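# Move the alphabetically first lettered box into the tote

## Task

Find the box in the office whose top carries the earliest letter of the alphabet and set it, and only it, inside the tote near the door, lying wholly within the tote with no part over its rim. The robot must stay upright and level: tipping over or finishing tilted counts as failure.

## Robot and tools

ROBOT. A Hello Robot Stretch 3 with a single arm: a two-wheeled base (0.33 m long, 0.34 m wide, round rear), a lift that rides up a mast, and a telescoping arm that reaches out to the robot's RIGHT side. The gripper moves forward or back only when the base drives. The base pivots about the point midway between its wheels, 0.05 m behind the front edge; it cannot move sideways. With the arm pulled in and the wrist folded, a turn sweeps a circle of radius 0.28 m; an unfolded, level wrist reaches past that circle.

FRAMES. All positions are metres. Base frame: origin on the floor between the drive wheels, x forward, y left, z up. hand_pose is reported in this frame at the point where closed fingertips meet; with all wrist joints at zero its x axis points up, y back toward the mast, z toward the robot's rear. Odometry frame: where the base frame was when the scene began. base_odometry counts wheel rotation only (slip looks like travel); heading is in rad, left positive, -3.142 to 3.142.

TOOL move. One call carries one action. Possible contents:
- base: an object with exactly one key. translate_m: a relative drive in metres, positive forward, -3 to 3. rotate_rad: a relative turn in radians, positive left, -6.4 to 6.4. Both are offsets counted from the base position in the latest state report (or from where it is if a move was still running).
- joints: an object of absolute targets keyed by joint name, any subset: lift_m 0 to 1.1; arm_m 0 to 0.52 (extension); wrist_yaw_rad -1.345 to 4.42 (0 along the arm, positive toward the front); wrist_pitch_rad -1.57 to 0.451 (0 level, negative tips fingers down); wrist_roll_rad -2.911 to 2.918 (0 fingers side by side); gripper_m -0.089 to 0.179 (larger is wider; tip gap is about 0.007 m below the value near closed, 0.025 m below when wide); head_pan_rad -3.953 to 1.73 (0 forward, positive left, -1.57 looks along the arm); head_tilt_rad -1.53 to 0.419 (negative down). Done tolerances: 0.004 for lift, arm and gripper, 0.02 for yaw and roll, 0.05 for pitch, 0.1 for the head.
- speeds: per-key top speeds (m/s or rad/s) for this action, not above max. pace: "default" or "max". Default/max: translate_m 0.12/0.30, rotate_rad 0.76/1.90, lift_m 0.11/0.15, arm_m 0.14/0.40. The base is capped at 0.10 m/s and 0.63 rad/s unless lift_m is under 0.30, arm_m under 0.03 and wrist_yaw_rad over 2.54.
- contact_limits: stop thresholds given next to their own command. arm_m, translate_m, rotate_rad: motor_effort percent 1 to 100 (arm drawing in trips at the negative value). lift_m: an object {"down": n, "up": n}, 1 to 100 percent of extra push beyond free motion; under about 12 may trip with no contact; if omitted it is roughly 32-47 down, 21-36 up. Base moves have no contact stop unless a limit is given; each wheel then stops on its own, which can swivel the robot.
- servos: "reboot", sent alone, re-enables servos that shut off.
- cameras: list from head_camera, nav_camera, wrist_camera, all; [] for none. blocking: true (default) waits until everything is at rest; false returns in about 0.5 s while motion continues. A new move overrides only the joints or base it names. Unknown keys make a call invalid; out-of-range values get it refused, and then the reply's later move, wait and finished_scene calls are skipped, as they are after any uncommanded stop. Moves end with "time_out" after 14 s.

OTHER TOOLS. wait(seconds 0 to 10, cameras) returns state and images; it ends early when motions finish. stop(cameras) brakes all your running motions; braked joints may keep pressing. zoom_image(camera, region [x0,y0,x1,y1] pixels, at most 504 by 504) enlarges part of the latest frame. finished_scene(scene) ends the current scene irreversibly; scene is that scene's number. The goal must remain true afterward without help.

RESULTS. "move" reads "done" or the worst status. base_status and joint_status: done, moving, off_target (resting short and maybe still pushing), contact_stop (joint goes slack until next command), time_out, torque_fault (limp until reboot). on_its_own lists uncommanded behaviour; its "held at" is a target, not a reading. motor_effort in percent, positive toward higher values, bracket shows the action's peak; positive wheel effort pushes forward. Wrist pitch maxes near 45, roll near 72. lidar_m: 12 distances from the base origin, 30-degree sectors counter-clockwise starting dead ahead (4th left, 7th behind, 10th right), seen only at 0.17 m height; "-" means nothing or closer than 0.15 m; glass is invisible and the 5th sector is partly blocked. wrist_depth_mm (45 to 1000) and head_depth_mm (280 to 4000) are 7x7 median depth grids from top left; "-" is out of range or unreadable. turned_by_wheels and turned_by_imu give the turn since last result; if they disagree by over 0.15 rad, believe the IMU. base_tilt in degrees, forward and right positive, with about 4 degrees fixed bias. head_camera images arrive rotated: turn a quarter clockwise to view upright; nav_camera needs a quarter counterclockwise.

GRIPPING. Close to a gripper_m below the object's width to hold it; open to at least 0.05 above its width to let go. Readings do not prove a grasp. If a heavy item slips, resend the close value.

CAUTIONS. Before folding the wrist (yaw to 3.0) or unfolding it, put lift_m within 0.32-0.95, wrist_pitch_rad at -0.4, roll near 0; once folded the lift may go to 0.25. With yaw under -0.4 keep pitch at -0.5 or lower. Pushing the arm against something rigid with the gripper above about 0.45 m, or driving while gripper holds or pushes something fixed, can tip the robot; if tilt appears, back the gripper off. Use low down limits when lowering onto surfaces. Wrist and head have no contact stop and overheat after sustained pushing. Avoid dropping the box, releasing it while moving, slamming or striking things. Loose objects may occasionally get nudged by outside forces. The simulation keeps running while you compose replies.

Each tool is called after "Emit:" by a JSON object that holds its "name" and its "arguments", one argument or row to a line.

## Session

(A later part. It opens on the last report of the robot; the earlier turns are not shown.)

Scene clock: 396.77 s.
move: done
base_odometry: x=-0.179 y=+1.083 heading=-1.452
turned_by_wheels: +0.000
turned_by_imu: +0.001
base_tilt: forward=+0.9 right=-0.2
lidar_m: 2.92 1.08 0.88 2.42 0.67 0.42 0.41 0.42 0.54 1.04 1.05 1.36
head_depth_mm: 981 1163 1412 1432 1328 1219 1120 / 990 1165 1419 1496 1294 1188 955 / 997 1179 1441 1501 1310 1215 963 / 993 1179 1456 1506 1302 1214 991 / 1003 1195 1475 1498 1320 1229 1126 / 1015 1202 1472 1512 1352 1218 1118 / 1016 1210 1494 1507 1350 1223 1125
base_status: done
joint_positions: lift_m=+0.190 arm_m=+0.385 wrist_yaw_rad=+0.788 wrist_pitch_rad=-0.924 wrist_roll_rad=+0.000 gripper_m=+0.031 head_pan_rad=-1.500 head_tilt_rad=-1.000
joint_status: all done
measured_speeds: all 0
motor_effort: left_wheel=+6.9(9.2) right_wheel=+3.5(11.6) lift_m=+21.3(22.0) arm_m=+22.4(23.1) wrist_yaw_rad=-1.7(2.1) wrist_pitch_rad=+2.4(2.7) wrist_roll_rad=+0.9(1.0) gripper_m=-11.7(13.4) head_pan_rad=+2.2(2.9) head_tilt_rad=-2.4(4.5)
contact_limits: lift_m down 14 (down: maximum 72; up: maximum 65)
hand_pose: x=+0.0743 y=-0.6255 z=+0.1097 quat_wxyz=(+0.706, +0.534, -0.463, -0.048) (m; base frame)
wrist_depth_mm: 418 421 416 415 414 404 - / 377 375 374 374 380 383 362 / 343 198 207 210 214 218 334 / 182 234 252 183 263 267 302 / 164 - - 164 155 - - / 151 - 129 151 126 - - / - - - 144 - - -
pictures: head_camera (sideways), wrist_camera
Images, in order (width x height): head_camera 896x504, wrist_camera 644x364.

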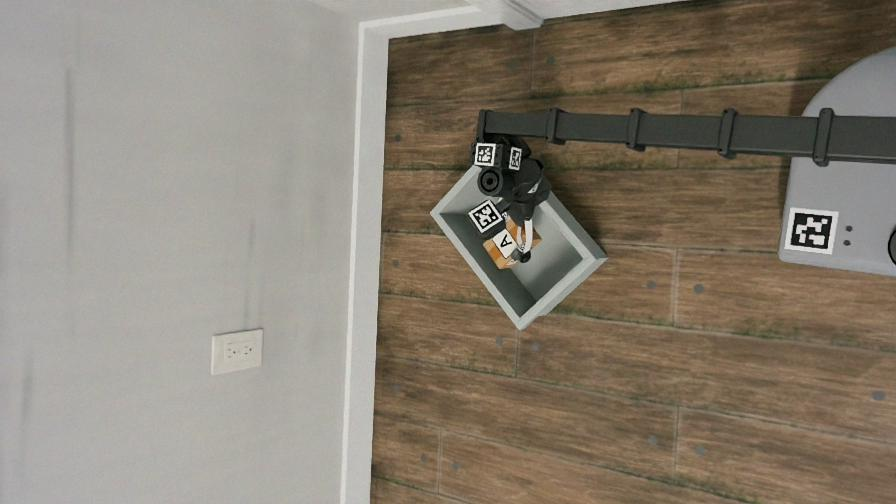

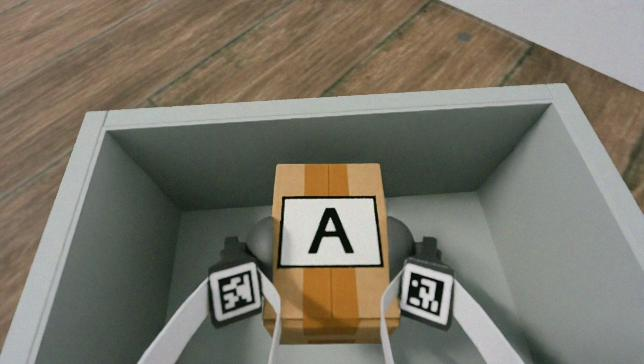

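Emit:
{"name": "move", "arguments": {
  "joints": {"lift_m": 0.114},
  "speeds": {"lift_m": 0.03},
  "contact_limits": {"lift_m": {"down": 13}},
  "cameras": ["wrist_camera"]
}}

Scene clock: 402.87 s.
move: done
base_odometry: x=-0.179 y=+1.083 heading=-1.452
turned_by_wheels: +0.000
turned_by_imu: +0.001
base_tilt: forward=+1.0 right=-0.1
lidar_m: 2.93 1.08 0.88 2.42 0.67 0.43 0.41 0.42 0.54 1.04 1.05 1.36
head_depth_mm: 978 1164 1410 1455 1327 1215 1113 / 987 1168 1416 1502 1314 1206 968 / 992 1170 1441 1501 1292 1201 968 / 1002 1180 1450 1507 1306 1223 988 / 1002 1190 1465 1514 1330 1226 1123 / 1013 1200 1483 1506 1352 1227 1120 / 1017 1203 1489 1509 1356 1229 1115
base_status: not commanded
joint_positions: lift_m=+0.114 arm_m=+0.385 wrist_yaw_rad=+0.788 wrist_pitch_rad=-0.881 wrist_roll_rad=+0.000 gripper_m=+0.031 head_pan_rad=-1.500 head_tilt_rad=-1.000
joint_status: all done
measured_speeds: all 0
motor_effort: left_wheel=+6.7(7.3) right_wheel=+3.9(4.1) lift_m=+11.4(27.6) arm_m=+22.2(22.9) wrist_yaw_rad=-1.3(2.1) wrist_pitch_rad=-5.8(6.0) wrist_roll_rad=+0.7(1.1) gripper_m=-12.3(13.2) head_pan_rad=+2.1(3.0) head_tilt_rad=-2.5(3.8)
contact_limits: lift_m down 13 (down: maximum 72; up: maximum 65)
hand_pose: x=+0.0809 y=-0.6321 z=+0.0398 quat_wxyz=(+0.707, +0.524, -0.475, -0.033) (m; base frame)
wrist_depth_mm: 349 138 143 141 145 146 146 / 149 152 155 160 164 171 166 / - 182 188 190 196 204 - / - 214 221 176 224 - - / - - 147 159 154 - - / - 192 129 146 125 192 - / - - 178 167 175 180 180
pictures: wrist_camera
Images, in order (width x height): wrist_camera 644x364.

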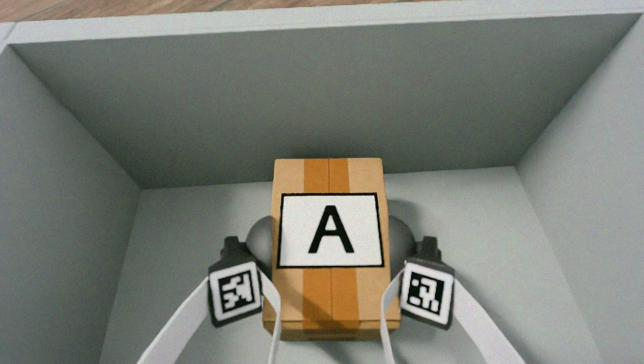

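Emit:
{"name": "move", "arguments": {
  "joints": {"gripper_m": 0.125},
  "cameras": []
}}

Emit:
{"name": "move", "arguments": {
  "joints": {"lift_m": 0.35},
  "speeds": {"lift_m": 0.12},
  "cameras": ["wrist_camera", "head_camera"]
}}

Scene clock: 408.07 s.
move: done
base_odometry: x=-0.179 y=+1.083 heading=-1.452
turned_by_wheels: +0.000
turned_by_imu: +0.001
base_tilt: forward=+1.0 right=+0.0
lidar_m: 2.93 1.08 0.88 2.42 0.67 0.43 0.41 0.42 0.54 1.04 1.05 1.36
head_depth_mm: 981 1153 1396 1445 1320 1219 1113 / 988 1175 1420 1497 1303 1199 967 / 996 1172 1436 1507 1282 1200 967 / 998 1184 1458 1504 1315 1227 988 / 1002 1196 1469 1495 1329 1222 1121 / 1013 1204 1484 1500 1346 1225 1115 / 1017 1206 1490 1503 1359 1228 1121
base_status: not commanded
joint_positions: lift_m=+0.114 arm_m=+0.385 wrist_yaw_rad=+0.788 wrist_pitch_rad=-0.917 wrist_roll_rad=+0.000 gripper_m=+0.125 head_pan_rad=-1.500 head_tilt_rad=-1.000
joint_status: all done
measured_speeds: all 0
motor_effort: left_wheel=+6.8(7.0) right_wheel=+3.2(4.0) lift_m=+31.9(32.1) arm_m=+21.2(22.2) wrist_yaw_rad=-1.7(2.1) wrist_pitch_rad=+0.8(5.8) wrist_roll_rad=+0.8(1.0) gripper_m=+0.4(91.7) head_pan_rad=+0.5(2.0) head_tilt_rad=-1.7(2.6)
contact_limits: lift_m down 13 (down: maximum 72; up: maximum 65)
hand_pose: x=+0.0754 y=-0.6266 z=+0.0347 quat_wxyz=(+0.706, +0.532, -0.465, -0.046) (m; base frame)
wrist_depth_mm: 131 137 141 141 142 150 152 / 156 158 164 167 172 178 173 / - 191 198 197 211 209 - / - - - 166 - - - / - - 157 152 157 148 - / - 123 184 140 182 125 - / - 127 174 173 175 171 99
pictures: none
No camera images: "cameras" was empty.

Scene clock: 410.93 s.
move: done
base_odometry: x=-0.179 y=+1.083 heading=-1.452
turned_by_wheels: +0.000
turned_by_imu: +0.000
base_tilt: forward=+1.0 right=-0.1
lidar_m: 2.93 1.08 0.88 2.42 0.67 0.42 0.41 0.42 0.54 1.04 1.05 1.36
head_depth_mm: 987 1159 1402 1460 1332 1217 1120 / 987 1170 1422 913 779 682 616 / 993 1168 1442 977 1330 1220 983 / 1001 1179 1460 1488 1330 1220 990 / 1003 1193 1467 1509 1342 1219 1114 / 1014 1203 1472 1508 1357 1219 1119 / 1022 1213 1500 1505 1355 1225 1123
base_status: not commanded
joint_positions: lift_m=+0.350 arm_m=+0.385 wrist_yaw_rad=+0.788 wrist_pitch_rad=-0.918 wrist_roll_rad=+0.000 gripper_m=+0.125 head_pan_rad=-1.500 head_tilt_rad=-1.000
joint_status: all done
measured_speeds: all 0
motor_effort: left_wheel=+6.6(7.0) right_wheel=+3.3(4.0) lift_m=+30.5(34.2) arm_m=+20.9(21.8) wrist_yaw_rad=-1.9(2.4) wrist_pitch_rad=+0.9(1.6) wrist_roll_rad=+0.9(1.0) gripper_m=+0.3(1.3) head_pan_rad=-0.1(1.8) head_tilt_rad=-0.6(2.7)
hand_pose: x=+0.0753 y=-0.6265 z=+0.2706 quat_wxyz=(+0.706, +0.532, -0.465, -0.046) (m; base frame)
wrist_depth_mm: 669 665 673 631 - - 360 / 603 602 599 595 571 465 378 / 542 545 534 538 533 527 418 / 492 498 496 492 491 488 473 / 463 451 375 362 353 446 450 / 421 124 - 364 - 126 415 / - 127 - 353 - 122 381
pictures: head_camera (sideways), wrist_camera
Images, in order (width x height): head_camera 896x504, wrist_camera 644x364.

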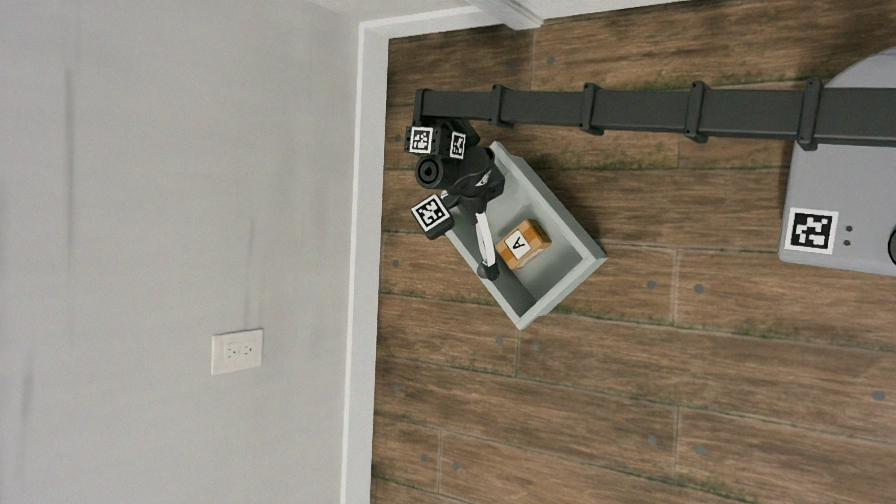

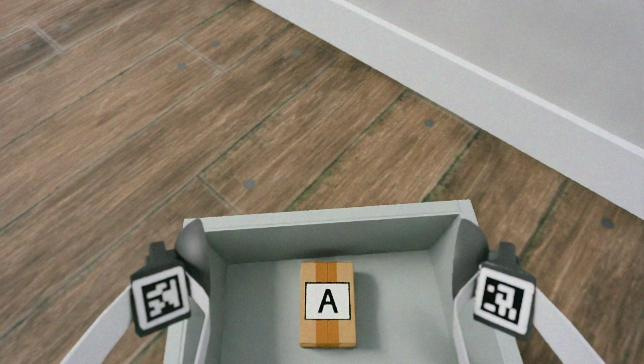

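Emit:
{"name": "move", "arguments": {
  "cameras": ["head_camera", "wrist_camera"]
}}

Scene clock: 413.13 s.
base_odometry: x=-0.179 y=+1.083 heading=-1.452
turned_by_wheels: +0.000
turned_by_imu: +0.000
base_tilt: forward=+1.1 right=+0.0
lidar_m: 2.93 1.08 0.88 2.42 0.67 0.43 0.41 0.42 0.54 1.03 1.06 1.37
head_depth_mm: 985 1154 1405 1444 1332 1218 1119 / 991 1163 1434 910 778 683 613 / 995 1173 1443 978 1328 1218 972 / 993 1188 1453 1476 1329 1219 987 / 1007 1194 1460 1510 1335 1228 1123 / 1011 1201 1476 1496 1356 1227 1124 / 1020 1214 1483 1519 1353 1226 1118
base_status: not commanded
joint_positions: lift_m=+0.350 arm_m=+0.385 wrist_yaw_rad=+0.788 wrist_pitch_rad=-0.918 wrist_roll_rad=+0.000 gripper_m=+0.125 head_pan_rad=-1.500 head_tilt_rad=-1.000
joint_status: all done
measured_speeds: all 0
motor_effort: left_wheel=+6.7(7.0) right_wheel=+3.9(4.0) lift_m=+24.5(34.2) arm_m=+20.3(21.8) wrist_yaw_rad=-1.6(2.4) wrist_pitch_rad=+1.3(1.6) wrist_roll_rad=+0.9(1.0) gripper_m=+0.1(1.3) head_pan_rad=+0.1(1.8) head_tilt_rad=-1.4(2.7)
hand_pose: x=+0.0753 y=-0.6265 z=+0.2706 quat_wxyz=(+0.706, +0.532, -0.465, -0.046) (m; base frame)
wrist_depth_mm: 670 673 677 642 - - 356 / 605 594 587 580 573 466 380 / 537 531 530 537 537 521 419 / 495 491 497 489 488 483 477 / 452 452 377 364 355 450 450 / 418 124 - 367 - 127 416 / - 127 - 354 - 122 379
pictures: head_camera (sideways), wrist_camera
Images, in order (width x height): head_camera 896x504, wrist_camera 644x364.

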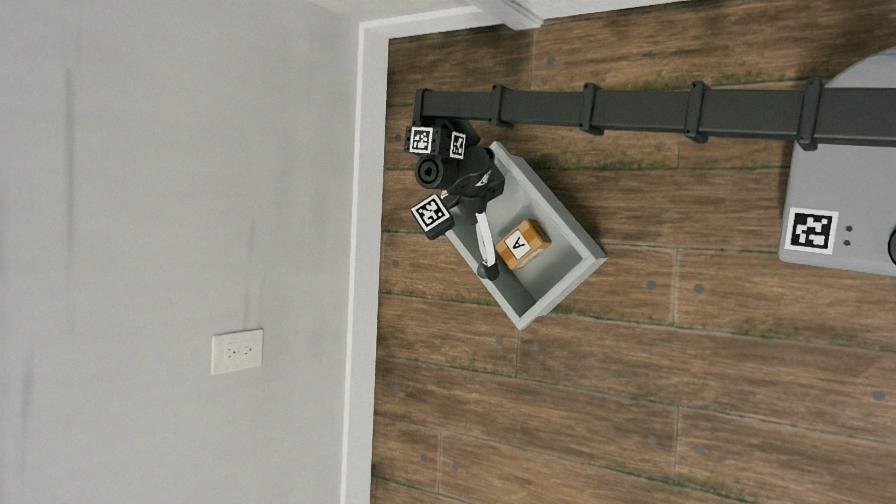

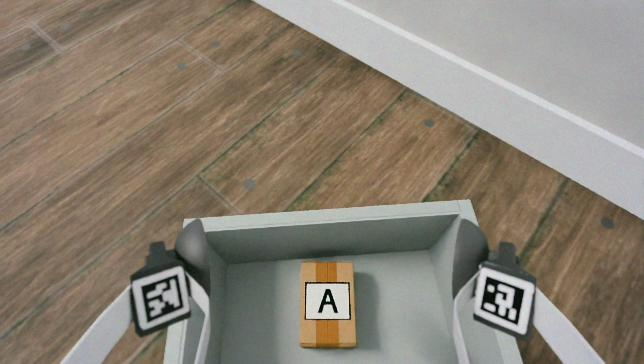

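The A box lies flat inside the tote. Nothing else is in the tote or hanging over its edge, and the robot is clear and level.

Emit:
{"name": "finished_scene", "arguments": {
  "scene": 3
}}

The scene is finished: the task was done.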